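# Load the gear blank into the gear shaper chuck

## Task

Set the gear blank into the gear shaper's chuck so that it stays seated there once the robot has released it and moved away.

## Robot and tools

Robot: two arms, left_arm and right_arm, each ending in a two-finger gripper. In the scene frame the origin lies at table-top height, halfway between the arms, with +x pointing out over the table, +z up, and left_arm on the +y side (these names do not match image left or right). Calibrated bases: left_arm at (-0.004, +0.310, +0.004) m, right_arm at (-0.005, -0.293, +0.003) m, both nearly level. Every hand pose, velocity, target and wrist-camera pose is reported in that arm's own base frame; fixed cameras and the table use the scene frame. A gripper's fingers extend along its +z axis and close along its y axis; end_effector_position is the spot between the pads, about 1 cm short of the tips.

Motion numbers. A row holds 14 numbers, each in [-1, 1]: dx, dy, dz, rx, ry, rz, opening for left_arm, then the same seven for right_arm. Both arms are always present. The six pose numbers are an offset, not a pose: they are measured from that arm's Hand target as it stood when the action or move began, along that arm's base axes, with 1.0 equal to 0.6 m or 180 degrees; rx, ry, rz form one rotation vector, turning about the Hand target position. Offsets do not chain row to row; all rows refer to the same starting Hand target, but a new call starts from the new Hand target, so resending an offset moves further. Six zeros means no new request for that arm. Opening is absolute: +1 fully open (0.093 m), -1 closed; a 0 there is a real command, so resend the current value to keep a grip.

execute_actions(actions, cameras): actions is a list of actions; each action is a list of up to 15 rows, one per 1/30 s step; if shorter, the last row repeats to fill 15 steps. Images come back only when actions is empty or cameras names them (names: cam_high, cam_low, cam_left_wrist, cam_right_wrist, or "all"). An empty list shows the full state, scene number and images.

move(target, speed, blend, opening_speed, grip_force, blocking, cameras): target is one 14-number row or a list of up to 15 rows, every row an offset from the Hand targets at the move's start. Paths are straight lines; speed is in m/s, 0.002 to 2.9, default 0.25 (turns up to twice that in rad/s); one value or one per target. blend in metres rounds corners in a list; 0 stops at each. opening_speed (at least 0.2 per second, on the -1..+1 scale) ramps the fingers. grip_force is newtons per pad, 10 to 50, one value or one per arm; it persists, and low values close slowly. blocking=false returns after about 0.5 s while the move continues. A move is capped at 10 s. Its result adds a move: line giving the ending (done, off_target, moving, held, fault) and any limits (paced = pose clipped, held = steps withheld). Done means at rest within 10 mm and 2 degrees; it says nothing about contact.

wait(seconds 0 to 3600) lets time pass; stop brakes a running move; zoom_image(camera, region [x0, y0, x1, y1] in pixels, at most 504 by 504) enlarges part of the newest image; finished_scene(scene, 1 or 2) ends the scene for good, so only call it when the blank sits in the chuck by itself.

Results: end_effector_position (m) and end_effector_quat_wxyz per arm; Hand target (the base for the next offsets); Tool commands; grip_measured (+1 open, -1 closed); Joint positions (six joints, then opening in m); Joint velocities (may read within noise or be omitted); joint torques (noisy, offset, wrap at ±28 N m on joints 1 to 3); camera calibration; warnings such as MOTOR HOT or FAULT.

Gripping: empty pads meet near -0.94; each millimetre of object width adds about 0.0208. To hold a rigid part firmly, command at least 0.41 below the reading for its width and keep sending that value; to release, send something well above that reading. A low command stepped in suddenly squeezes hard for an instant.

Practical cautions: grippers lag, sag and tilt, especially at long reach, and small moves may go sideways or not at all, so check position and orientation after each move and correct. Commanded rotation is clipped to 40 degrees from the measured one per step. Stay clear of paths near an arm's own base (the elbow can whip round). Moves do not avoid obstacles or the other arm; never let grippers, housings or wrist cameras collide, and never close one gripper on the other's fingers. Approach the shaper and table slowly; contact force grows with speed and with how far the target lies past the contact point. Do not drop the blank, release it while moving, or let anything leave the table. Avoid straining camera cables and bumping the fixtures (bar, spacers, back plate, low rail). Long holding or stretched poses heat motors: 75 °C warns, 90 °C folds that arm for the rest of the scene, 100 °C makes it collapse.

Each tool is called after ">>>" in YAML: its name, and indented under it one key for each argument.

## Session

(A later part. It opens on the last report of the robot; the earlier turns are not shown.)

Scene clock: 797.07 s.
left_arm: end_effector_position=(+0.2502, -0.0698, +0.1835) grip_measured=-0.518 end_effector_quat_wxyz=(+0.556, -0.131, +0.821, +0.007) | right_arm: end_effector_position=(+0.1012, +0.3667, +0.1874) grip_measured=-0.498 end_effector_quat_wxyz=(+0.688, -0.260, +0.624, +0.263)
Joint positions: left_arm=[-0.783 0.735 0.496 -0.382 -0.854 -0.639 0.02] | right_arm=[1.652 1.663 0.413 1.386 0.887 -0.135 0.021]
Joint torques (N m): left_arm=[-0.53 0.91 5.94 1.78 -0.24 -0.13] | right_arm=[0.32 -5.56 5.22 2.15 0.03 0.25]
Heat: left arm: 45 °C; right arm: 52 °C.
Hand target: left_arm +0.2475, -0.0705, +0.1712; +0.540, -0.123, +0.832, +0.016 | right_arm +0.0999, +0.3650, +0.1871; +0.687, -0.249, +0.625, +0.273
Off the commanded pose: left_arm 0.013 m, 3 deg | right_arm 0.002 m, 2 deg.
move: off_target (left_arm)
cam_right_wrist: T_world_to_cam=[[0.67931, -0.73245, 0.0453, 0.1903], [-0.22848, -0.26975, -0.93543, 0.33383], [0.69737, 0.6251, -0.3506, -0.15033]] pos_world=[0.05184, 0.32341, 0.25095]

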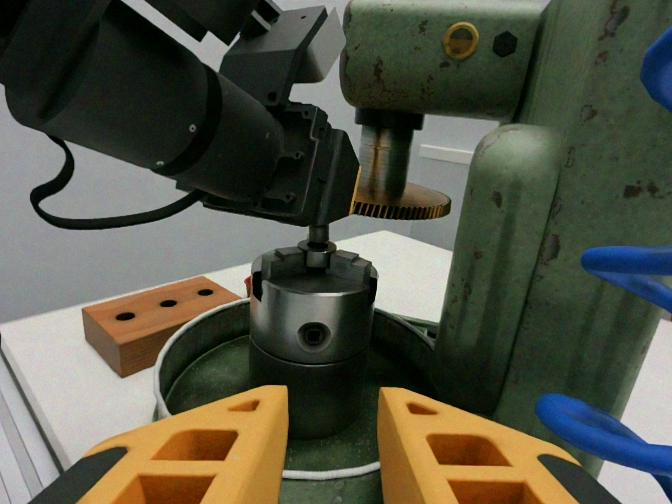

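>>> move:
  target:
    - [0.0002,-0.0007,0.073,0.0012,-0.0066,0,-0.75, 0,0,0,0,0,0,-0.5]
    - [0.0002,-0.0007,0.0163,0.0012,-0.0066,0,-0.75, 0,0,0,0,0,0,-0.5]
  speed: [0.1,0.06]
  cameras: ["cam_right_wrist"]

>>> zoom_image:
  camera: "cam_right_wrist"
  region: [292, 215, 348, 271]

Scene clock: 855.10 s.
left_arm: end_effector_position=(+0.2485, -0.0696, +0.1851) grip_measured=-0.518 end_effector_quat_wxyz=(+0.549, -0.122, +0.827, +0.022) | right_arm: end_effector_position=(+0.1012, +0.3667, +0.1874) grip_measured=-0.498 end_effector_quat_wxyz=(+0.688, -0.260, +0.624, +0.263)
Joint positions: left_arm=[-0.794 0.75 0.525 -0.433 -0.867 -0.639 0.02] | right_arm=[1.652 1.663 0.413 1.386 0.887 -0.135 0.021]
Joint torques (N m): left_arm=[-0.46 -1.26 5.26 2.22 -0.32 -0.04] | right_arm=[0.34 -5.53 5.2 2.15 0.04 0.26]
Heat: left arm: 43 °C; right arm: 51 °C.
Hand target: left_arm +0.2476, -0.0710, +0.1811; +0.549, -0.122, +0.827, +0.016 | right_arm +0.0999, +0.3650, +0.1871; +0.687, -0.249, +0.625, +0.273
Off the commanded pose: left_arm 0.004 m, 1 deg | right_arm 0.002 m, 2 deg.
move: done
cam_right_wrist: T_world_to_cam=[[0.67931, -0.73245, 0.0453, 0.1903], [-0.22848, -0.26975, -0.93543, 0.33383], [0.69737, 0.6251, -0.3506, -0.15033]] pos_world=[0.05184, 0.32341, 0.25095]

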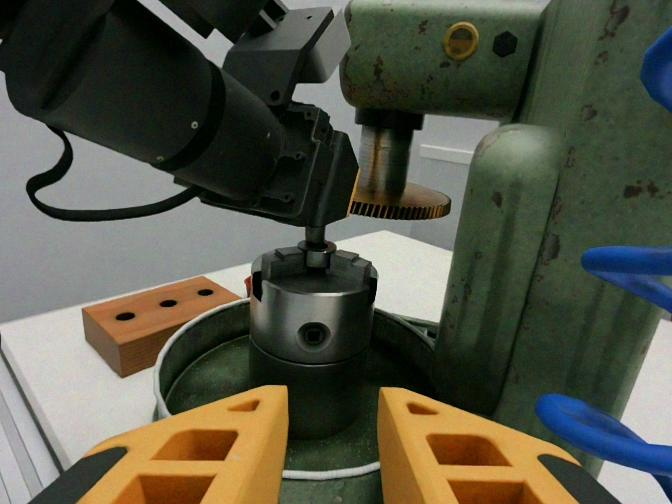

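Scaled by 9.000 from the camera's image (finer frame: 960x720).

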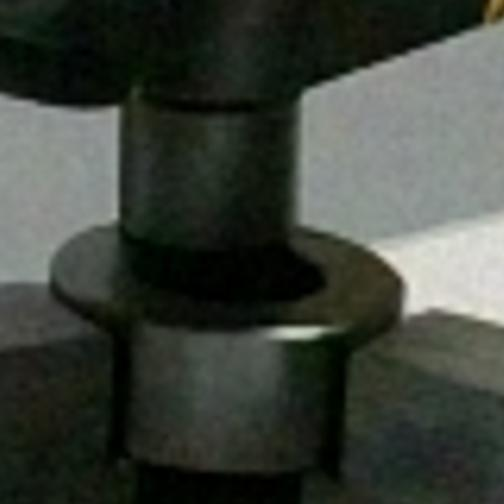

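>>> move:
  target:
    - [-0.0022,-0.0063,0.025,0,0,0,-0.75, 0,0,0,0,0,0,-0.5]
    - [-0.0022,-0.0063,-0.002,0,0,0,-0.75, 0,0,0,0,0,0,-0.5]
  speed: [0.08,0.06]
  cameras: ["cam_right_wrist"]

>>> zoom_image:
  camera: "cam_right_wrist"
  region: [292, 215, 348, 271]

Scene clock: 865.87 s.
left_arm: end_effector_position=(+0.2460, -0.0727, +0.1851) grip_measured=-0.518 end_effector_quat_wxyz=(+0.550, -0.119, +0.827, +0.019) | right_arm: end_effector_position=(+0.1012, +0.3667, +0.1874) grip_measured=-0.498 end_effector_quat_wxyz=(+0.688, -0.260, +0.624, +0.263)
Joint positions: left_arm=[-0.818 0.75 0.526 -0.445 -0.88 -0.655 0.02] | right_arm=[1.652 1.663 0.413 1.386 0.887 -0.135 0.021]
Joint torques (N m): left_arm=[-0.68 0.12 5.31 2.26 -0.37 -0.11] | right_arm=[0.32 -5.55 5.22 2.15 0.03 0.26]
Heat: left arm: 43 °C; right arm: 51 °C.
Hand target: left_arm +0.2463, -0.0748, +0.1800; +0.549, -0.122, +0.827, +0.016 | right_arm +0.0999, +0.3650, +0.1871; +0.687, -0.249, +0.625, +0.273
Off the commanded pose: left_arm 0.006 m, 1 deg | right_arm 0.002 m, 2 deg.
move: done
cam_right_wrist: T_world_to_cam=[[0.67931, -0.73245, 0.0453, 0.1903], [-0.22848, -0.26975, -0.93543, 0.33383], [0.69737, 0.6251, -0.3506, -0.15033]] pos_world=[0.05184, 0.32341, 0.25095]

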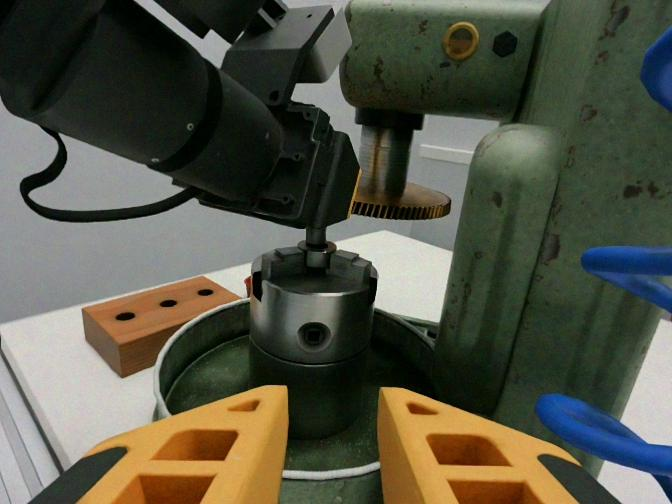

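Scaled by 9.000 from the camera's image (finer frame: 960x720).

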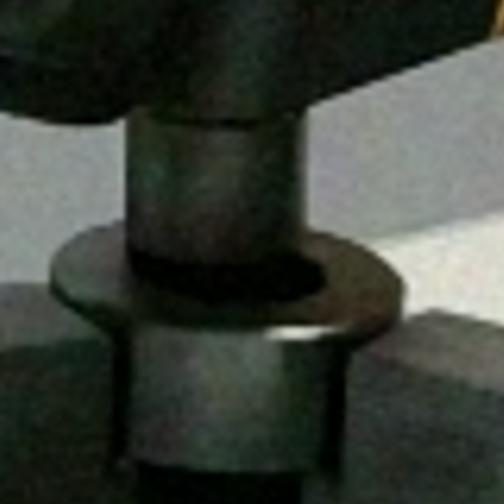

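>>> move:
  target:
    - [-0.0072,-0.0097,0.0417,-0.0012,0.0066,0,-0.75, 0,0,0,0,0,0,-0.5]
    - [-0.0072,-0.0097,0.0017,-0.0012,0.0066,0,-0.75, 0,0,0,0,0,0,-0.5]
    - [-0.0072,-0.0135,-0.005,-0.0012,0.0066,0.012,-0.75, 0,0,0,0,0,0,-0.5]
    - [-0.0072,-0.0085,-0.009,-0.0012,0.0066,-0.012,-0.75, 0,0,0,0,0,0,-0.5]
    - [-0.0042,-0.0115,-0.011,-0.0012,0.0066,0.012,-0.75, 0,0,0,0,0,0,-0.5]
    - [-0.0092,-0.0097,-0.013,-0.0012,0.0066,0,-0.75, 0,0,0,0,0,0,-0.5]
  speed: 0.06
  cameras: ["cam_right_wrist"]

>>> zoom_image:
  camera: "cam_right_wrist"
  region: [292, 215, 348, 271]

Scene clock: 897.17 s.
left_arm: end_effector_position=(+0.2426, -0.0777, +0.1827) grip_measured=-0.518 end_effector_quat_wxyz=(+0.553, -0.137, +0.821, +0.020) | right_arm: end_effector_position=(+0.1012, +0.3667, +0.1874) grip_measured=-0.498 end_effector_quat_wxyz=(+0.688, -0.260, +0.624, +0.263)
Joint positions: left_arm=[-0.878 0.789 0.534 -0.472 -0.95 -0.756 0.02] | right_arm=[1.652 1.663 0.413 1.386 0.887 -0.135 0.021]
Joint torques (N m): left_arm=[0.39 -1.2 4.88 1.92 0.03 0.1] | right_arm=[0.35 -5.55 5.2 2.14 0.03 0.26]
Heat: left arm: 45 °C; right arm: 51 °C.
Hand target: left_arm +0.2407, -0.0806, +0.1720; +0.540, -0.123, +0.832, +0.016 | right_arm +0.0999, +0.3650, +0.1871; +0.687, -0.249, +0.625, +0.273
Off the commanded pose: left_arm 0.011 m, 3 deg | right_arm 0.002 m, 2 deg.
move: off_target (left_arm)
cam_right_wrist: T_world_to_cam=[[0.67931, -0.73245, 0.0453, 0.1903], [-0.22848, -0.26975, -0.93543, 0.33383], [0.69737, 0.6251, -0.3506, -0.15033]] pos_world=[0.05184, 0.32341, 0.25095]

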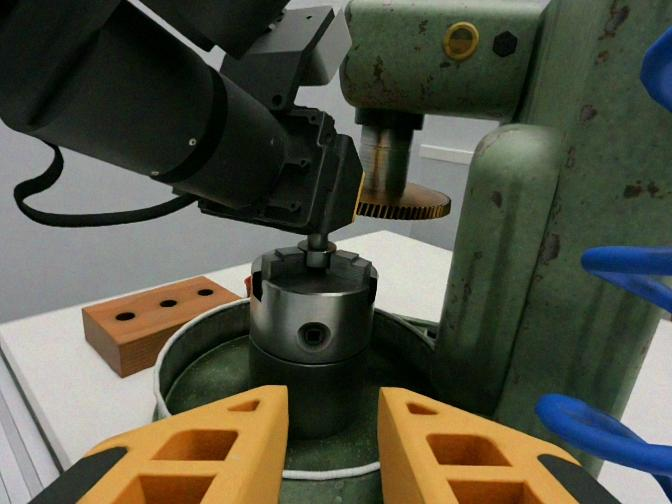

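Scaled by 9.000 from the camera's image (finer frame: 960x720).

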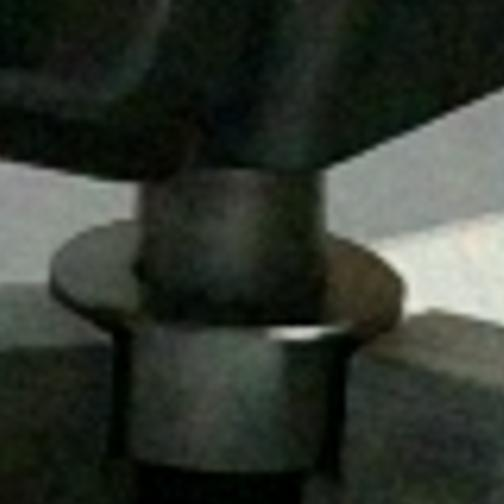

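>>> zoom_image:
  camera: "cam_right_wrist"
  region: [296, 236, 340, 258]

Scaled by 11.455 from the camera's image (finer frame: 960x720).

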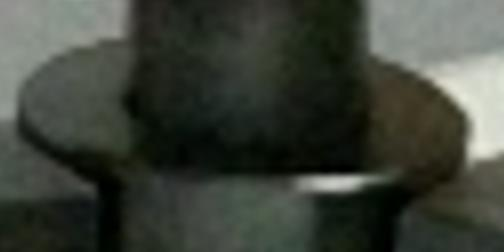

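>>> move:
  target:
    - [0.0025,0.0028,0.005,0.0025,0.0089,0.008,-0.75, 0,0,0,0,0,0,-0.5]
    - [0.005,0.0056,0.005,0.0025,0.0089,-0.012,-0.75, 0,0,0,0,0,0,-0.5]
    - [0.0075,0.0083,0.005,0.0025,0.0089,0.008,-0.75, 0,0,0,0,0,0,-0.5]
    - [0.01,0.0111,0.005,0.0025,0.0089,-0.002,-0.75, 0,0,0,0,0,0,-0.5]
  speed: 0.05
  cameras: ["cam_right_wrist"]

>>> zoom_image:
  camera: "cam_right_wrist"
  region: [292, 215, 348, 271]

Scene clock: 935.10 s.
left_arm: end_effector_position=(+0.2455, -0.0761, +0.1812) grip_measured=-0.518 end_effector_quat_wxyz=(+0.534, -0.121, +0.837, +0.014) | right_arm: end_effector_position=(+0.1012, +0.3667, +0.1874) grip_measured=-0.498 end_effector_quat_wxyz=(+0.688, -0.260, +0.624, +0.263)
Joint positions: left_arm=[-0.817 0.775 0.549 -0.486 -0.852 -0.694 0.02] | right_arm=[1.652 1.663 0.413 1.386 0.887 -0.135 0.021]
Joint torques (N m): left_arm=[1.68 -0.4 5.35 2.19 -0.24 0.13] | right_arm=[0.35 -5.56 5.22 2.15 0.03 0.26]
Heat: left arm: 43 °C; right arm: 51 °C.
Hand target: left_arm +0.2467, -0.0739, +0.1751; +0.529, -0.118, +0.840, +0.020 | right_arm +0.0999, +0.3650, +0.1871; +0.687, -0.249, +0.625, +0.273
Off the commanded pose: left_arm 0.007 m, 1 deg | right_arm 0.002 m, 2 deg.
move: done
cam_right_wrist: T_world_to_cam=[[0.67931, -0.73245, 0.0453, 0.1903], [-0.22848, -0.26975, -0.93543, 0.33383], [0.69737, 0.6251, -0.3506, -0.15033]] pos_world=[0.05184, 0.32341, 0.25095]

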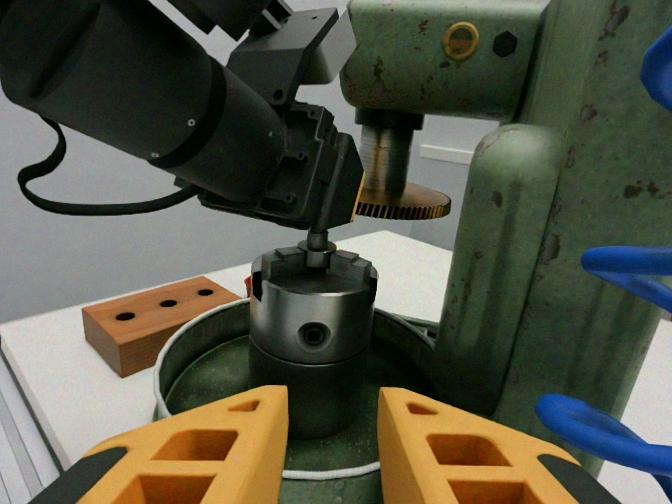

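Scaled by 9.000 from the camera's image (finer frame: 960x720).

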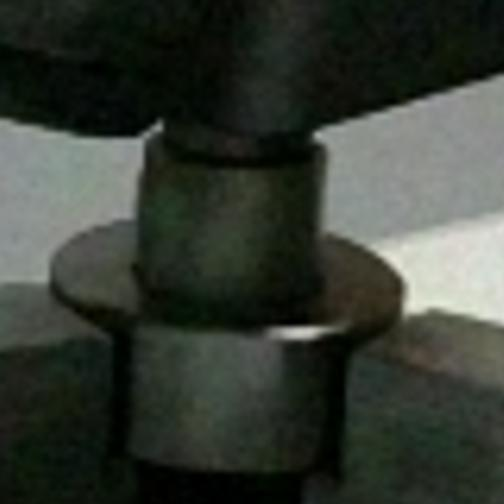

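>>> move:
  target:
    - [-0.002,-0.0043,-0.005,0.0007,-0.0038,0.03,-0.75, 0,0,0,0,0,0,-0.5]
    - [-0.002,-0.0043,-0.008,0.0007,-0.0038,-0.03,-0.75, 0,0,0,0,0,0,-0.5]
    - [-0.002,-0.0043,-0.011,0.0007,-0.0038,0.03,-0.75, 0,0,0,0,0,0,-0.5]
    - [-0.002,-0.0043,-0.014,0.0007,-0.0038,-0.03,-0.75, 0,0,0,0,0,0,-0.5]
    - [-0.002,-0.0043,-0.0167,0.0007,-0.0038,0.03,-0.75, 0,0,0,0,0,0,-0.5]
    - [-0.002,-0.0043,-0.0167,0.0007,-0.0038,0,-0.75, 0,0,0,0,0,0,-0.5]
  speed: 0.2
  cameras: ["cam_right_wrist"]

>>> zoom_image:
  camera: "cam_right_wrist"
  region: [292, 215, 348, 271]

Scene clock: 966.87 s.
left_arm: end_effector_position=(+0.2477, -0.0751, +0.1805) grip_measured=-0.518 end_effector_quat_wxyz=(+0.553, -0.140, +0.821, +0.014) | right_arm: end_effector_position=(+0.1012, +0.3667, +0.1874) grip_measured=-0.498 end_effector_quat_wxyz=(+0.688, -0.260, +0.624, +0.263)
Joint positions: left_arm=[-0.833 0.781 0.515 -0.418 -0.908 -0.716 0.02] | right_arm=[1.652 1.663 0.413 1.386 0.887 -0.135 0.021]
Joint torques (N m): left_arm=[0.94 -0.62 4.55 1.9 0.07 0.21] | right_arm=[0.34 -5.55 5.18 2.14 0.03 0.26]
Heat: left arm: 44 °C; right arm: 51 °C.
Hand target: left_arm +0.2455, -0.0766, +0.1650; +0.534, -0.118, +0.837, +0.020 | right_arm +0.0999, +0.3650, +0.1871; +0.687, -0.249, +0.625, +0.273
Off the commanded pose: left_arm 0.016 m, 4 deg | right_arm 0.002 m, 2 deg.
move: off_target (left_arm)
cam_right_wrist: T_world_to_cam=[[0.67931, -0.73245, 0.0453, 0.1903], [-0.22848, -0.26975, -0.93543, 0.33383], [0.69737, 0.6251, -0.3506, -0.15033]] pos_world=[0.05184, 0.32341, 0.25095]

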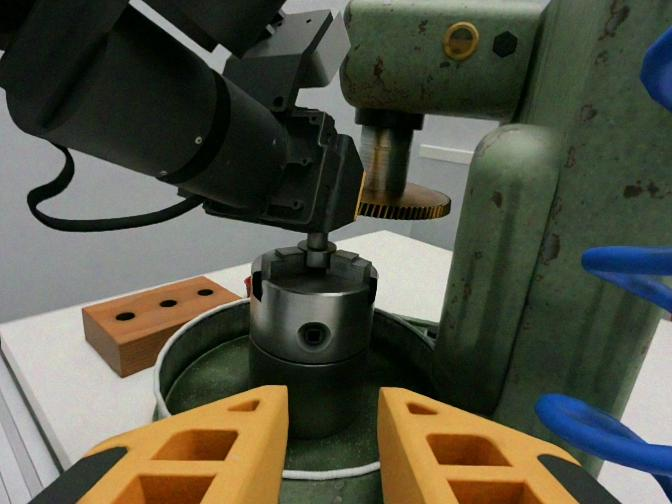

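Scaled by 9.000 from the camera's image (finer frame: 960x720).

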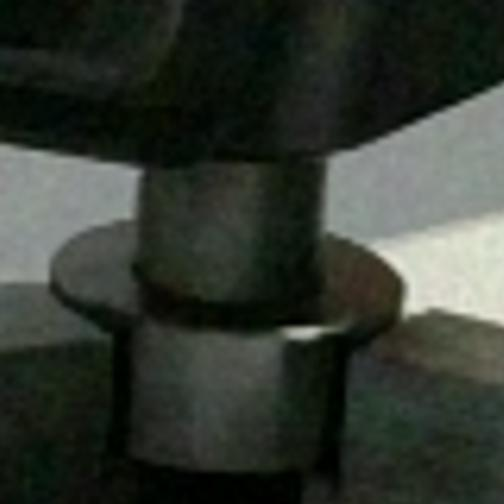

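>>> wait:
  seconds: 0
  cameras: ["cam_left_wrist"]

Scene clock: 983.83 s.
left_arm: end_effector_position=(+0.2477, -0.0750, +0.1805) grip_measured=-0.518 end_effector_quat_wxyz=(+0.553, -0.140, +0.821, +0.014) | right_arm: end_effector_position=(+0.1012, +0.3667, +0.1874) grip_measured=-0.498 end_effector_quat_wxyz=(+0.688, -0.260, +0.624, +0.263)
Joint positions: left_arm=[-0.833 0.781 0.515 -0.418 -0.908 -0.716 0.02] | right_arm=[1.652 1.663 0.413 1.386 0.887 -0.135 0.021]
Joint torques (N m): left_arm=[0.94 -0.62 4.56 1.92 0.1 0.24] | right_arm=[0.35 -5.53 5.19 2.14 0.03 0.26]
Heat: left arm: 43 °C; right arm: 51 °C.
Hand target: left_arm +0.2455, -0.0765, +0.1650; +0.534, -0.118, +0.837, +0.020 | right_arm +0.0999, +0.3650, +0.1871; +0.687, -0.249, +0.625, +0.273
Tool commands: left_gripper/opening=-0.75 right_gripper/opening=-0.5
Off the commanded pose: left_arm 0.016 m, 4 deg | right_arm 0.002 m, 2 deg.
cam_left_wrist: T_world_to_cam=[[0.25138, -0.95683, 0.1459, -0.15958], [-0.69967, -0.2838, -0.65569, 0.30748], [0.66878, 0.06274, -0.7408, 0.0599]] pos_world=[0.21519, -0.06919, 0.26926]

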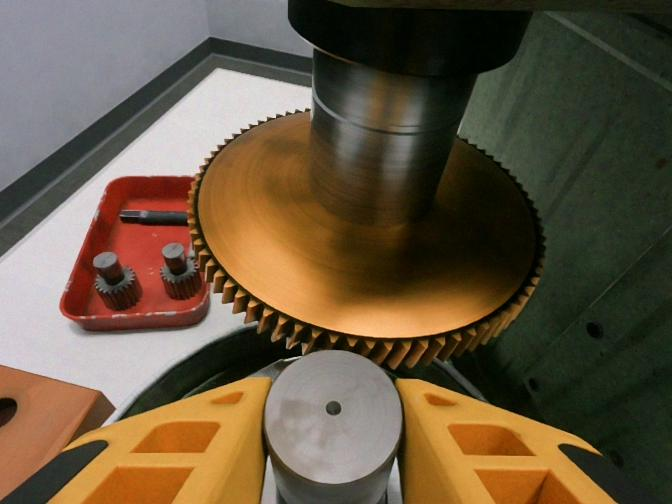

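>>> zoom_image:
  camera: "cam_left_wrist"
  region: [250, 340, 420, 504]

Scaled by 2.965 from the camera's image (finer frame: 960x720).

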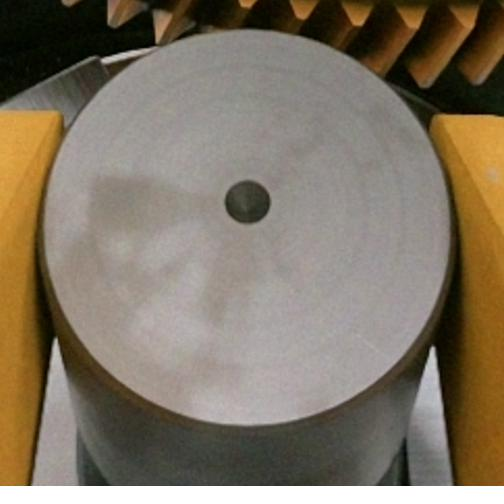

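>>> move:
  target:
    - [-0.0037,-0.0065,0.0667,0.008,-0.0449,0,-0.75, 0,0,0,0,0,0,-0.5]
    - [-0.0037,-0.0065,0.04,0.008,-0.0449,0,-0.75, 0,0,0,0,0,0,-0.5]
  speed: [0.12,0.08]
  cameras: ["cam_right_wrist","cam_left_wrist"]

>>> zoom_image:
  camera: "cam_right_wrist"
  region: [292, 207, 348, 263]

Scene clock: 1044.27 s.
left_arm: end_effector_position=(+0.2427, -0.0800, +0.1846) grip_measured=-0.518 end_effector_quat_wxyz=(+0.582, -0.106, +0.806, +0.027) | right_arm: end_effector_position=(+0.1012, +0.3667, +0.1874) grip_measured=-0.498 end_effector_quat_wxyz=(+0.688, -0.260, +0.624, +0.263)
Joint positions: left_arm=[-0.901 0.745 0.462 -0.34 -0.988 -0.624 0.02] | right_arm=[1.652 1.663 0.413 1.386 0.887 -0.135 0.021]
Joint torques (N m): left_arm=[-0.55 -1.55 5.82 2.42 -0.52 0.12] | right_arm=[0.34 -5.53 5.2 2.14 0.03 0.26]
Heat: left arm: 43 °C; right arm: 51 °C.
Hand target: left_arm +0.2433, -0.0804, +0.1890; +0.593, -0.112, +0.797, +0.022 | right_arm +0.0999, +0.3650, +0.1871; +0.687, -0.249, +0.625, +0.273
Off the commanded pose: left_arm 0.005 m, 2 deg | right_arm 0.002 m, 2 deg.
move: done
cam_left_wrist: T_world_to_cam=[[0.20758, -0.97376, 0.09332, -0.14476], [-0.66693, -0.21067, -0.71472, 0.31401], [0.71562, 0.08612, -0.69316, 0.04838]] pos_world=[0.20485, -0.07898, 0.27147]
cam_right_wrist: T_world_to_cam=[[0.67931, -0.73245, 0.0453, 0.1903], [-0.22848, -0.26975, -0.93543, 0.33383], [0.69737, 0.6251, -0.3506, -0.15033]] pos_world=[0.05184, 0.32341, 0.25095]
Images, in order (width x height): cam_left_wrist 672x504, cam_right_wrist 672x504.

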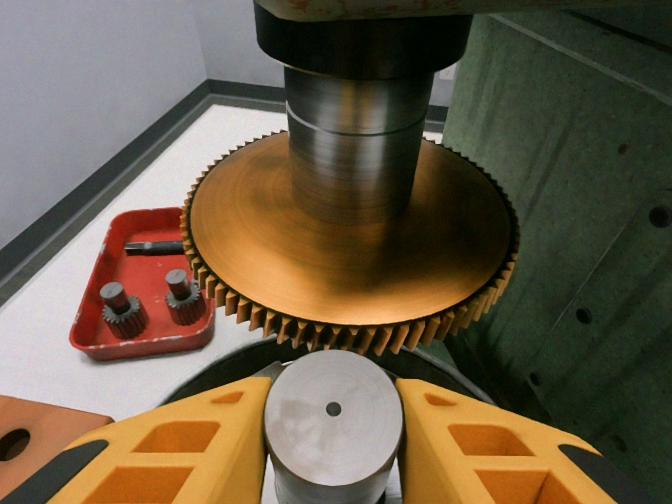

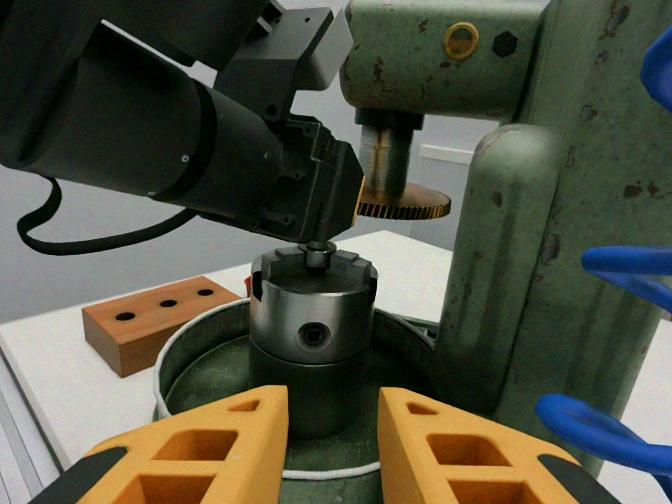

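Scaled by 9.000 from the camera's image (finer frame: 960x720).

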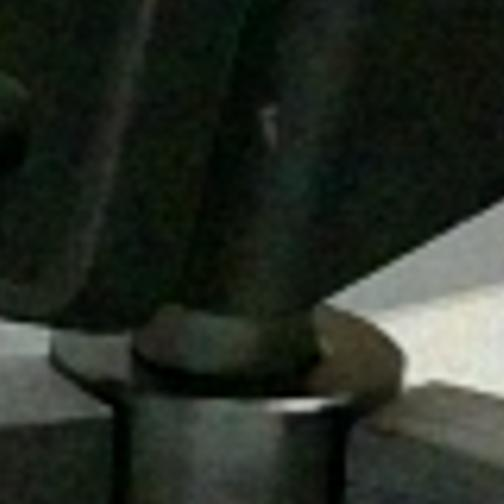

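>>> move:
  target: [0,0,-0.0117,0,0,0,-0.75, 0,0,0,0,0,0,-0.5]
  speed: 0.05
  cameras: ["cam_right_wrist"]

>>> zoom_image:
  camera: "cam_right_wrist"
  region: [292, 207, 348, 263]

Scene clock: 1062.90 s.
left_arm: end_effector_position=(+0.2441, -0.0800, +0.1842) grip_measured=-0.518 end_effector_quat_wxyz=(+0.591, -0.115, +0.798, +0.021) | right_arm: end_effector_position=(+0.1012, +0.3667, +0.1874) grip_measured=-0.498 end_effector_quat_wxyz=(+0.688, -0.260, +0.624, +0.263)
Joint positions: left_arm=[-0.901 0.742 0.439 -0.288 -1 -0.621 0.02] | right_arm=[1.652 1.663 0.413 1.386 0.887 -0.135 0.021]
Joint torques (N m): left_arm=[-0.47 -1.03 5.39 2.24 -0.39 0.12] | right_arm=[0.34 -5.56 5.19 2.14 0.03 0.26]
Heat: left arm: 44 °C; right arm: 51 °C.
Hand target: left_arm +0.2433, -0.0805, +0.1820; +0.593, -0.112, +0.797, +0.022 | right_arm +0.0999, +0.3650, +0.1871; +0.687, -0.249, +0.625, +0.273
Off the commanded pose: left_arm 0.002 m, 1 deg | right_arm 0.002 m, 2 deg.
move: done
cam_right_wrist: T_world_to_cam=[[0.67931, -0.73245, 0.0453, 0.1903], [-0.22848, -0.26975, -0.93543, 0.33383], [0.69737, 0.6251, -0.3506, -0.15033]] pos_world=[0.05184, 0.32341, 0.25095]

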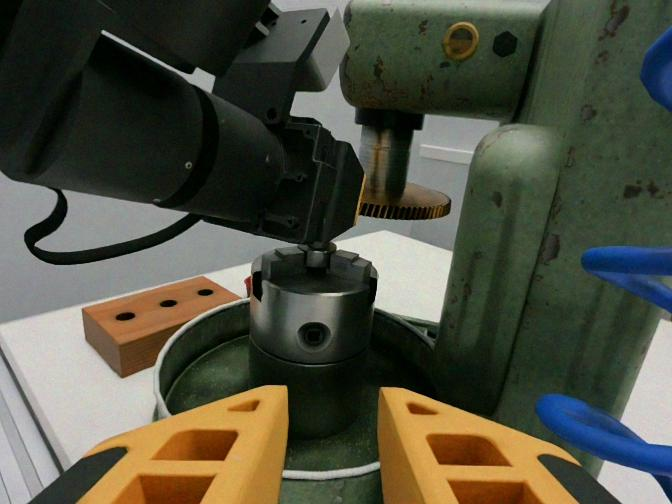

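Scaled by 9.000 from the camera's image (finer frame: 960x720).

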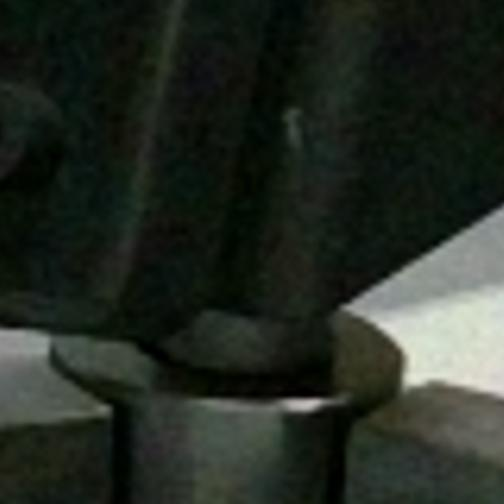

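>>> move:
  target:
    - [0,0.006,0.015,0,0,0,-0.75, 0,0,0,0,0,0,-0.5]
    - [0,0.006,-0.004,0,0,0,-0.75, 0,0,0,0,0,0,-0.5]
    - [0,0.006,-0.006,0,0,0.02,-0.75, 0,0,0,0,0,0,-0.5]
    - [0,0.006,-0.008,0,0,-0.02,-0.75, 0,0,0,0,0,0,-0.5]
    - [0,0.006,-0.01,0,0,0,-0.75, 0,0,0,0,0,0,-0.5]
  speed: [0.08,0.05,0.1,0.1,0.1]
  cameras: ["cam_right_wrist"]

>>> zoom_image:
  camera: "cam_right_wrist"
  region: [292, 207, 348, 263]

Scene clock: 1081.93 s.
left_arm: end_effector_position=(+0.2437, -0.0772, +0.1807) grip_measured=-0.518 end_effector_quat_wxyz=(+0.601, -0.111, +0.791, +0.015) | right_arm: end_effector_position=(+0.1012, +0.3667, +0.1874) grip_measured=-0.498 end_effector_quat_wxyz=(+0.688, -0.260, +0.624, +0.263)
Joint positions: left_arm=[-0.889 0.699 0.383 -0.21 -0.989 -0.565 0.02] | right_arm=[1.652 1.663 0.413 1.386 0.887 -0.135 0.021]
Joint torques (N m): left_arm=[-0.02 1.31 7.39 1.74 -0.35 -0.19] | right_arm=[0.35 -5.53 5.2 2.15 0.03 0.26]
Heat: left arm: 44 °C; right arm: 51 °C.
Hand target: left_arm +0.2433, -0.0768, +0.1760; +0.593, -0.112, +0.797, +0.022 | right_arm +0.0999, +0.3650, +0.1871; +0.687, -0.249, +0.625, +0.273
Off the commanded pose: left_arm 0.005 m, 1 deg | right_arm 0.002 m, 2 deg.
move: done
cam_right_wrist: T_world_to_cam=[[0.67931, -0.73245, 0.0453, 0.1903], [-0.22848, -0.26975, -0.93543, 0.33383], [0.69737, 0.6251, -0.3506, -0.15033]] pos_world=[0.05184, 0.32341, 0.25095]

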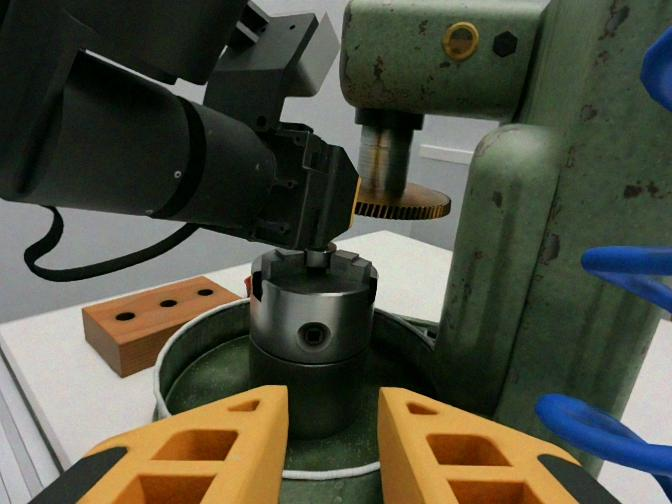

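Scaled by 9.000 from the camera's image (finer frame: 960x720).

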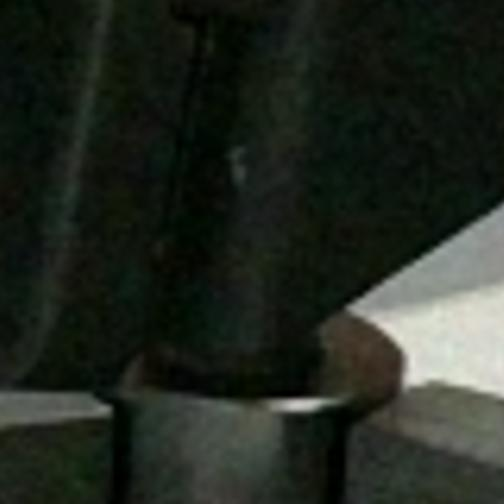

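>>> move:
  target: [0,0,0,0,0,0,-0.75,0,0,-0.0667,0,0,0,-0.5]
  speed: 0.15
  cameras: ["cam_right_wrist"]

Scene clock: 1108.20 s.
left_arm: end_effector_position=(+0.2437, -0.0772, +0.1807) grip_measured=-0.518 end_effector_quat_wxyz=(+0.601, -0.111, +0.791, +0.015) | right_arm: end_effector_position=(+0.1016, +0.3665, +0.1352) grip_measured=-0.498 end_effector_quat_wxyz=(+0.671, -0.286, +0.642, +0.238)
Joint positions: left_arm=[-0.889 0.699 0.383 -0.21 -0.989 -0.565 0.02] | right_arm=[1.652 1.838 0.381 1.477 0.891 -0.094 0.021]
Joint torques (N m): left_arm=[-0.06 1.32 7.36 1.74 -0.32 -0.23] | right_arm=[0.39 -6.22 4.4 2.89 0.11 0.25]
Heat: left arm: 43 °C; right arm: 51 °C.
Hand target: left_arm +0.2433, -0.0768, +0.1760; +0.593, -0.112, +0.797, +0.022 | right_arm +0.1000, +0.3650, +0.1470; +0.687, -0.249, +0.625, +0.273
Off the commanded pose: left_arm 0.005 m, 1 deg | right_arm 0.012 m, 6 deg.
joint sent to its limit (right arm) — joint 4 (wrist pitch), upper limit. The joint targets still meet the commanded pose.
move: off_target (right_arm)
cam_right_wrist: T_world_to_cam=[[0.67934, -0.72766, 0.09489, 0.18374], [-0.24679, -0.34833, -0.9043, 0.3115], [0.69108, 0.59091, -0.41621, -0.1468]] pos_world=[0.0535, 0.32895, 0.20316]

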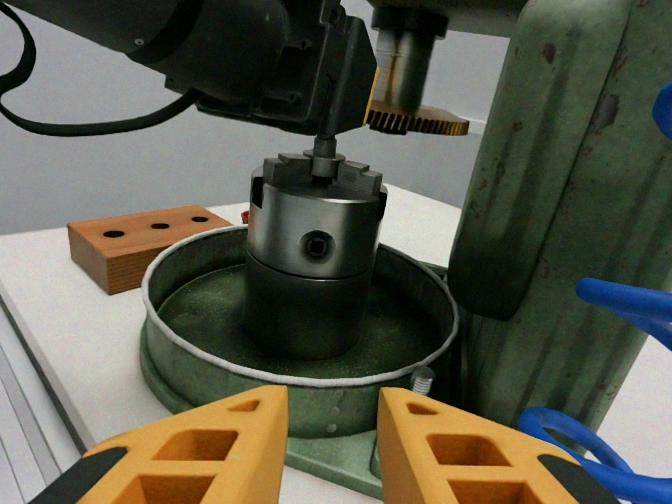

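>>> zoom_image:
  camera: "cam_right_wrist"
  region: [280, 120, 370, 188]

Scaled by 5.600 from the camera's image (finer frame: 960x720).

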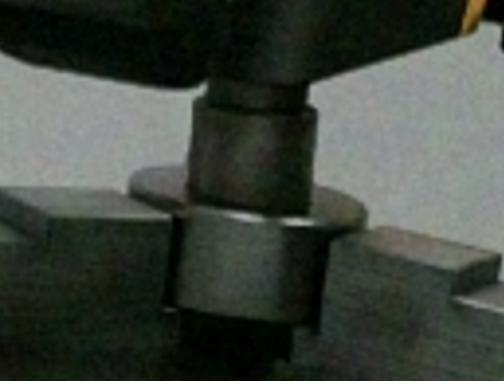

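>>> zoom_image:
  camera: "cam_right_wrist"
  region: [300, 128, 348, 164]

Scaled by 10.500 from the camera's image (finer frame: 960x720).

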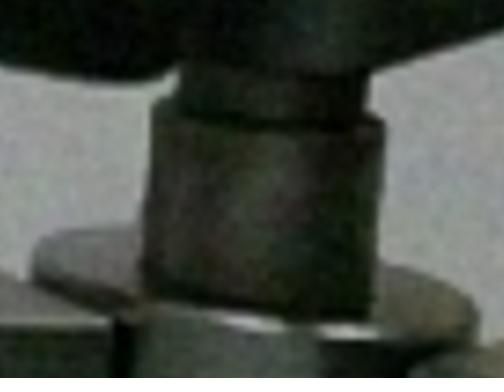

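>>> move:
  target:
    - [0.0012,-0.0018,-0.003,0.0071,0.0085,0.0174,-0.75,0,0,0,0,0,0,-0.5]
    - [0.0012,-0.0018,-0.006,0.0071,0.0085,-0.0226,-0.75,0,0,0,0,0,0,-0.5]
    - [0.0012,-0.0018,-0.009,0.0071,0.0085,0.0224,-0.75,0,0,0,0,0,0,-0.5]
    - [0.0012,-0.0018,-0.012,0.0071,0.0085,-0.0276,-0.75,0,0,0,0,0,0,-0.5]
    - [0.0012,-0.0018,-0.013,0.0071,0.0085,-0.0026,-0.75,0,0,0,0,0,0,-0.5]
  speed: 0.2
  cameras: ["cam_right_wrist"]

Scene clock: 1186.63 s.
left_arm: end_effector_position=(+0.2449, -0.0784, +0.1753) grip_measured=-0.518 end_effector_quat_wxyz=(+0.595, -0.097, +0.797, +0.026) | right_arm: end_effector_position=(+0.1016, +0.3665, +0.1352) grip_measured=-0.498 end_effector_quat_wxyz=(+0.671, -0.286, +0.642, +0.238)
Joint positions: left_arm=[-0.885 0.719 0.381 -0.209 -0.979 -0.544 0.02] | right_arm=[1.652 1.838 0.381 1.477 0.891 -0.094 0.021]
Joint torques (N m): left_arm=[0.16 1.24 7.02 1.68 -0.3 -0.35] | right_arm=[0.4 -6.23 4.37 2.88 0.11 0.27]
Heat: left arm: 44 °C; right arm: 57 °C.
Hand target: left_arm +0.2440, -0.0779, +0.1683; +0.584, -0.102, +0.805, +0.030 | right_arm +0.0999, +0.3651, +0.1470; +0.687, -0.249, +0.625, +0.273
Off the commanded pose: left_arm 0.007 m, 2 deg | right_arm 0.012 m, 6 deg.
joint sent to its limit (right arm) — joint 4 (wrist pitch), upper limit. The joint targets still meet the commanded pose.
move: done
cam_right_wrist: T_world_to_cam=[[0.67942, -0.72769, 0.0941, 0.18391], [-0.24724, -0.34779, -0.90439, 0.31137], [0.69084, 0.59119, -0.41621, -0.14688]] pos_world=[0.0535, 0.32895, 0.20316]

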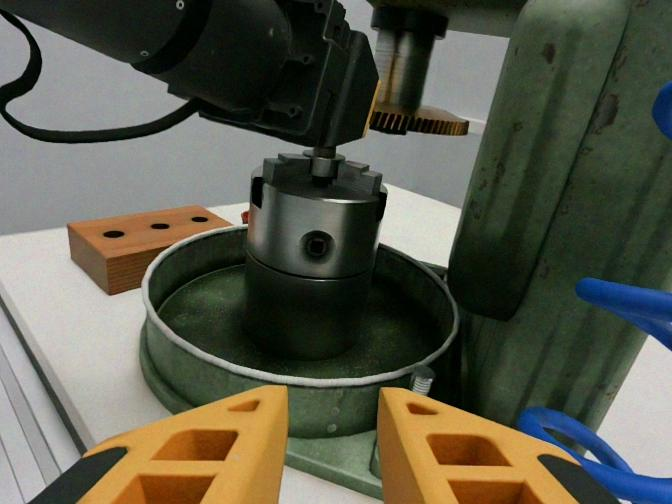

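>>> zoom_image:
  camera: "cam_right_wrist"
  region: [300, 132, 348, 168]

Scaled by 10.500 from the camera's image (finer frame: 960x720).

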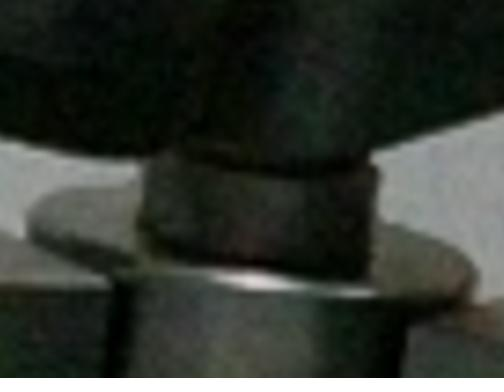

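>>> move:
  target:
    - [-0.0008,0,-0.006,-0.0005,0.0027,0.025,-0.75,0,0,0,0,0,0,-0.5]
    - [-0.0008,0,-0.011,-0.0005,0.0027,-0.025,-0.75,0,0,0,0,0,0,-0.5]
    - [-0.0008,0,-0.016,-0.0005,0.0027,0.03,-0.75,0,0,0,0,0,0,-0.5]
    - [-0.0008,0,-0.021,-0.0005,0.0027,-0.03,-0.75,0,0,0,0,0,0,-0.5]
    - [-0.0008,0,-0.025,-0.0005,0.0027,0.03,-0.75,0,0,0,0,0,0,-0.5]
    - [-0.0008,0,-0.028,-0.0005,0.0027,0,-0.75,0,0,0,0,0,0,-0.5]
  speed: 0.2
  cameras: ["cam_right_wrist"]

Scene clock: 1204.97 s.
left_arm: end_effector_position=(+0.2447, -0.0777, +0.1621) grip_measured=-0.518 end_effector_quat_wxyz=(+0.591, -0.113, +0.798, +0.031) | right_arm: end_effector_position=(+0.1016, +0.3665, +0.1352) grip_measured=-0.498 end_effector_quat_wxyz=(+0.671, -0.286, +0.642, +0.238)
Joint positions: left_arm=[-0.895 0.763 0.356 -0.189 -1.007 -0.607 0.02] | right_arm=[1.652 1.838 0.381 1.477 0.891 -0.094 0.021]
Joint torques (N m): left_arm=[0.99 -1.13 4.72 2.01 0 0.06] | right_arm=[0.42 -6.24 4.37 2.89 0.1 0.26]
Heat: left arm: 45 °C; right arm: 57 °C.
Hand target: left_arm +0.2435, -0.0778, +0.1514; +0.580, -0.102, +0.807, +0.030 | right_arm +0.0999, +0.3651, +0.1470; +0.687, -0.249, +0.625, +0.273
Off the commanded pose: left_arm 0.011 m, 2 deg | right_arm 0.012 m, 6 deg.
joint sent to its limit (right arm) — joint 4 (wrist pitch), upper limit. The joint targets still meet the commanded pose.
move: off_target (left_arm)
cam_right_wrist: T_world_to_cam=[[0.67942, -0.72769, 0.0941, 0.18391], [-0.24724, -0.34779, -0.90439, 0.31137], [0.69084, 0.59119, -0.41621, -0.14688]] pos_world=[0.0535, 0.32895, 0.20316]

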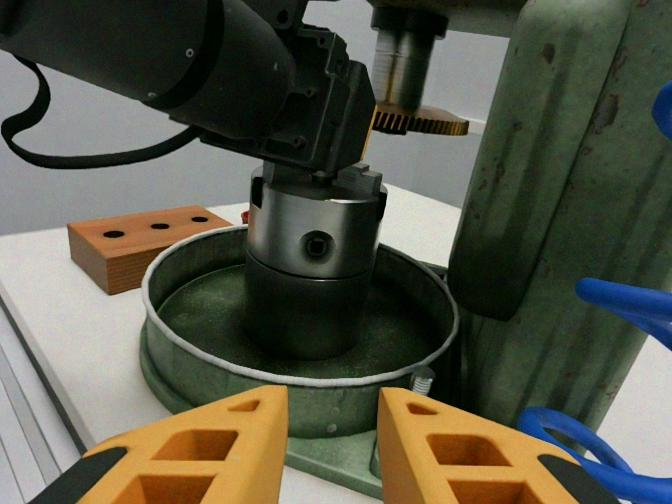

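>>> zoom_image:
  camera: "cam_right_wrist"
  region: [276, 136, 372, 208]

Scaled by 5.250 from the camera's image (finer frame: 960x720).

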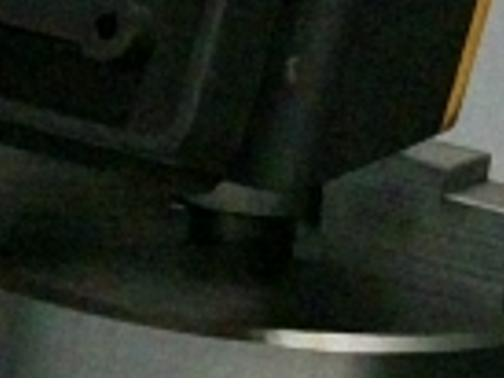

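>>> move:
  target:
    - [0,0,-0.004,0,0.001,-0.035,-0.75,0,0,0,0,0,0,-0.5]
    - [0,0,-0.008,0,0.001,0.035,-0.75,0,0,0,0,0,0,-0.5]
    - [0,0,-0.008,0,0.001,-0.03,-0.75,0,0,0,0,0,0,-0.5]
    - [0,0,-0.004,0,0.001,0.0,-0.75,0,0,0,0,0,0,-0.5]
  speed: 0.2

Scene clock: 1217.00 s.
left_arm: end_effector_position=(+0.2454, -0.0780, +0.1603) grip_measured=-0.517 end_effector_quat_wxyz=(+0.596, -0.105, +0.796, +0.024) | right_arm: end_effector_position=(+0.1016, +0.3665, +0.1352) grip_measured=-0.498 end_effector_quat_wxyz=(+0.671, -0.286, +0.642, +0.238)
Joint positions: left_arm=[-0.884 0.739 0.324 -0.132 -0.984 -0.562 0.02] | right_arm=[1.652 1.838 0.381 1.477 0.891 -0.094 0.021]
Joint torques (N m): left_arm=[0.09 1.22 6.76 1.54 -0.17 -0.32] | right_arm=[0.42 -6.24 4.38 2.89 0.1 0.27]
Heat: left arm: 44 °C; right arm: 58 °C.
Hand target: left_arm +0.2435, -0.0779, +0.1490; +0.579, -0.102, +0.808, +0.030 | right_arm +0.0999, +0.3651, +0.1470; +0.687, -0.249, +0.625, +0.273
Off the commanded pose: left_arm 0.011 m, 3 deg | right_arm 0.012 m, 6 deg.
joint sent to its limit (right arm) — joint 4 (wrist pitch), upper limit. The joint targets still meet the commanded pose.
move: off_target (left_arm)

>>> move:
  target:
    - [0.002,0,0.0272,0.0042,-0.0235,0,-0.75,0,0,0,0,0,0,-0.5]
    - [0.002,0,0.0272,0.0042,-0.0235,0,-0.1,0,0,0,0,0,0,-0.5]
  speed: 0.1
  opening_speed: 0.8
  cameras: ["cam_right_wrist", "cam_left_wrist"]

Scene clock: 1232.67 s.
left_arm: end_effector_position=(+0.2457, -0.0787, +0.1652) grip_measured=-0.103 end_effector_quat_wxyz=(+0.604, -0.099, +0.790, +0.031) | right_arm: end_effector_position=(+0.1016, +0.3665, +0.1352) grip_measured=-0.498 end_effector_quat_wxyz=(+0.671, -0.286, +0.642, +0.238)
Joint positions: left_arm=[-0.894 0.739 0.324 -0.11 -1.006 -0.529 0.04] | right_arm=[1.652 1.838 0.381 1.477 0.891 -0.094 0.021]
Joint torques (N m): left_arm=[-0.5 -1.5 5.46 2.32 -0.45 0.1] | right_arm=[0.42 -6.23 4.36 2.89 0.1 0.26]
Heat: left arm: 45 °C; right arm: 58 °C.
Hand target: left_arm +0.2447, -0.0779, +0.1654; +0.609, -0.099, +0.786, +0.031 | right_arm +0.0999, +0.3651, +0.1470; +0.687, -0.249, +0.625, +0.273
Off the commanded pose: left_arm 0.001 m, 1 deg | right_arm 0.012 m, 6 deg.
joint sent to its limit (right arm) — joint 4 (wrist pitch), upper limit. The joint targets still meet the commanded pose.
move: done
cam_left_wrist: T_world_to_cam=[[0.19773, -0.97654, 0.08533, -0.13869], [-0.62936, -0.19321, -0.75271, 0.30098], [0.75154, 0.09514, -0.6528, 0.01788]] pos_world=[0.20341, -0.07898, 0.25006]
cam_right_wrist: T_world_to_cam=[[0.67942, -0.72769, 0.0941, 0.18391], [-0.24724, -0.34779, -0.90439, 0.31137], [0.69084, 0.59119, -0.41621, -0.14688]] pos_world=[0.0535, 0.32895, 0.20316]
Images, in order (width x height): cam_left_wrist 672x504, cam_right_wrist 672x504.

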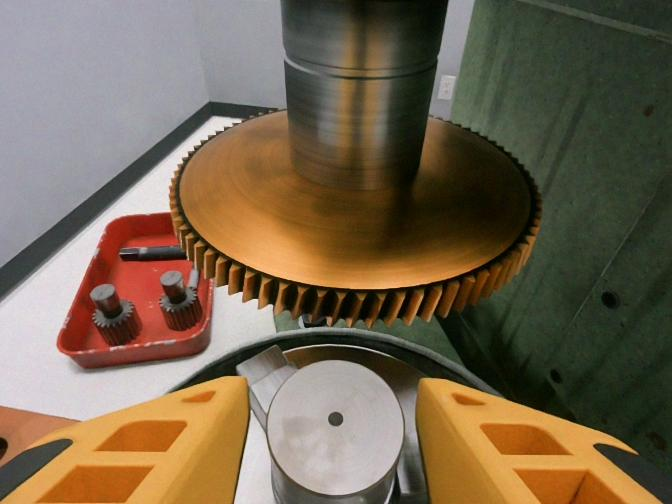

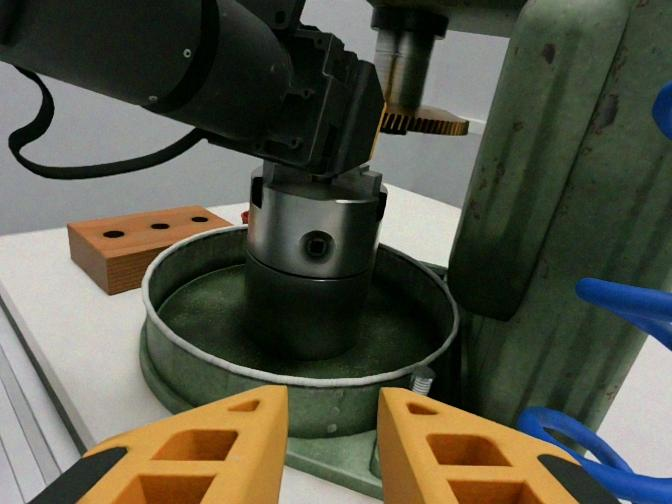

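>>> move:
  target: [-0.0246,-0.0044,0.128,0,0,0,-0.1,0,0,0,0,0,0,-0.5]
  speed: 0.15
  cameras: ["cam_right_wrist", "cam_low"]

Scene clock: 1241.10 s.
left_arm: end_effector_position=(+0.2297, -0.0792, +0.2330) grip_measured=-0.102 end_effector_quat_wxyz=(+0.604, -0.088, +0.791, +0.039) | right_arm: end_effector_position=(+0.1016, +0.3665, +0.1352) grip_measured=-0.498 end_effector_quat_wxyz=(+0.671, -0.286, +0.642, +0.238)
Joint positions: left_arm=[-0.995 0.702 0.608 -0.523 -1.093 -0.609 0.04] | right_arm=[1.652 1.838 0.381 1.477 0.891 -0.094 0.021]
Joint torques (N m): left_arm=[-0.53 0.46 8.79 1.88 -0.49 -0.12] | right_arm=[0.4 -6.26 4.38 2.89 0.1 0.27]
Heat: left arm: 45 °C; right arm: 59 °C.
Hand target: left_arm +0.2300, -0.0806, +0.2421; +0.609, -0.099, +0.786, +0.031 | right_arm +0.0999, +0.3651, +0.1470; +0.687, -0.249, +0.625, +0.273
Off the commanded pose: left_arm 0.009 m, 2 deg | right_arm 0.012 m, 6 deg.
joint sent to its limit (right arm) — joint 4 (wrist pitch), upper limit. The joint targets still meet the commanded pose.
move: done
cam_right_wrist: T_world_to_cam=[[0.67942, -0.72769, 0.0941, 0.18391], [-0.24724, -0.34779, -0.90439, 0.31137], [0.69084, 0.59119, -0.41621, -0.14688]] pos_world=[0.0535, 0.32895, 0.20316]
Images, in order (width x height): cam_low 672x504, cam_right_wrist 672x504.

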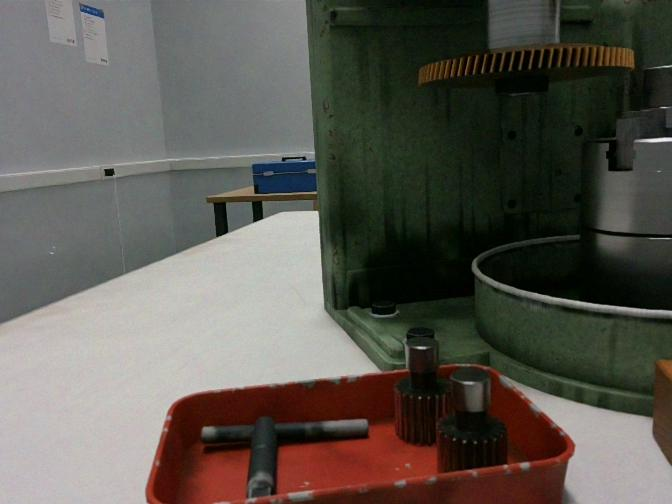

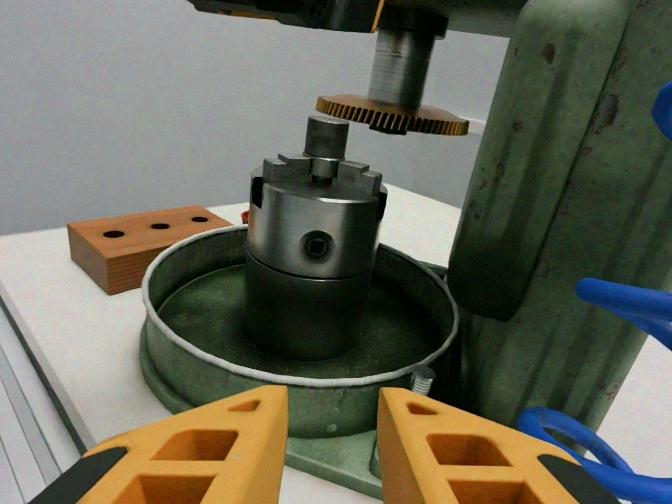

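>>> zoom_image:
  camera: "cam_right_wrist"
  region: [282, 104, 370, 170]

Scaled by 5.727 from the camera's image (finer frame: 960x720).

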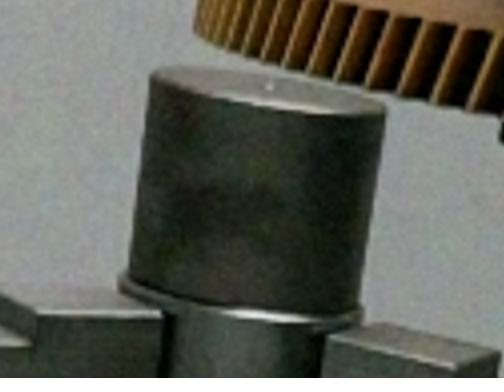

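>>> zoom_image:
  camera: "cam_right_wrist"
  region: [236, 110, 396, 290]

>>> zoom_image:
  camera: "cam_right_wrist"
  region: [298, 142, 350, 168]

Scaled by 2.800 from the camera's image (finer frame: 960x720).

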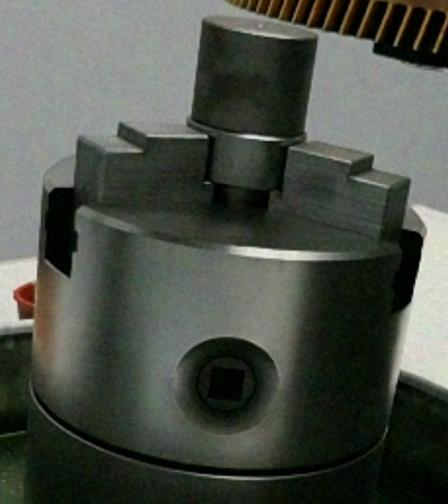

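Scaled by 9.692 from the camera's image (finer frame: 960x720).

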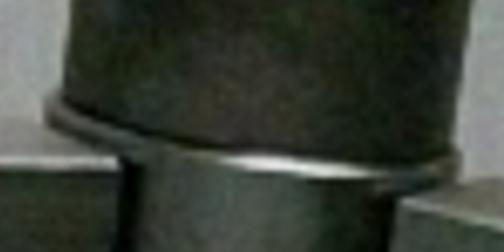

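>>> finished_scene:
  scene: 2

The scene is finished: the task was done.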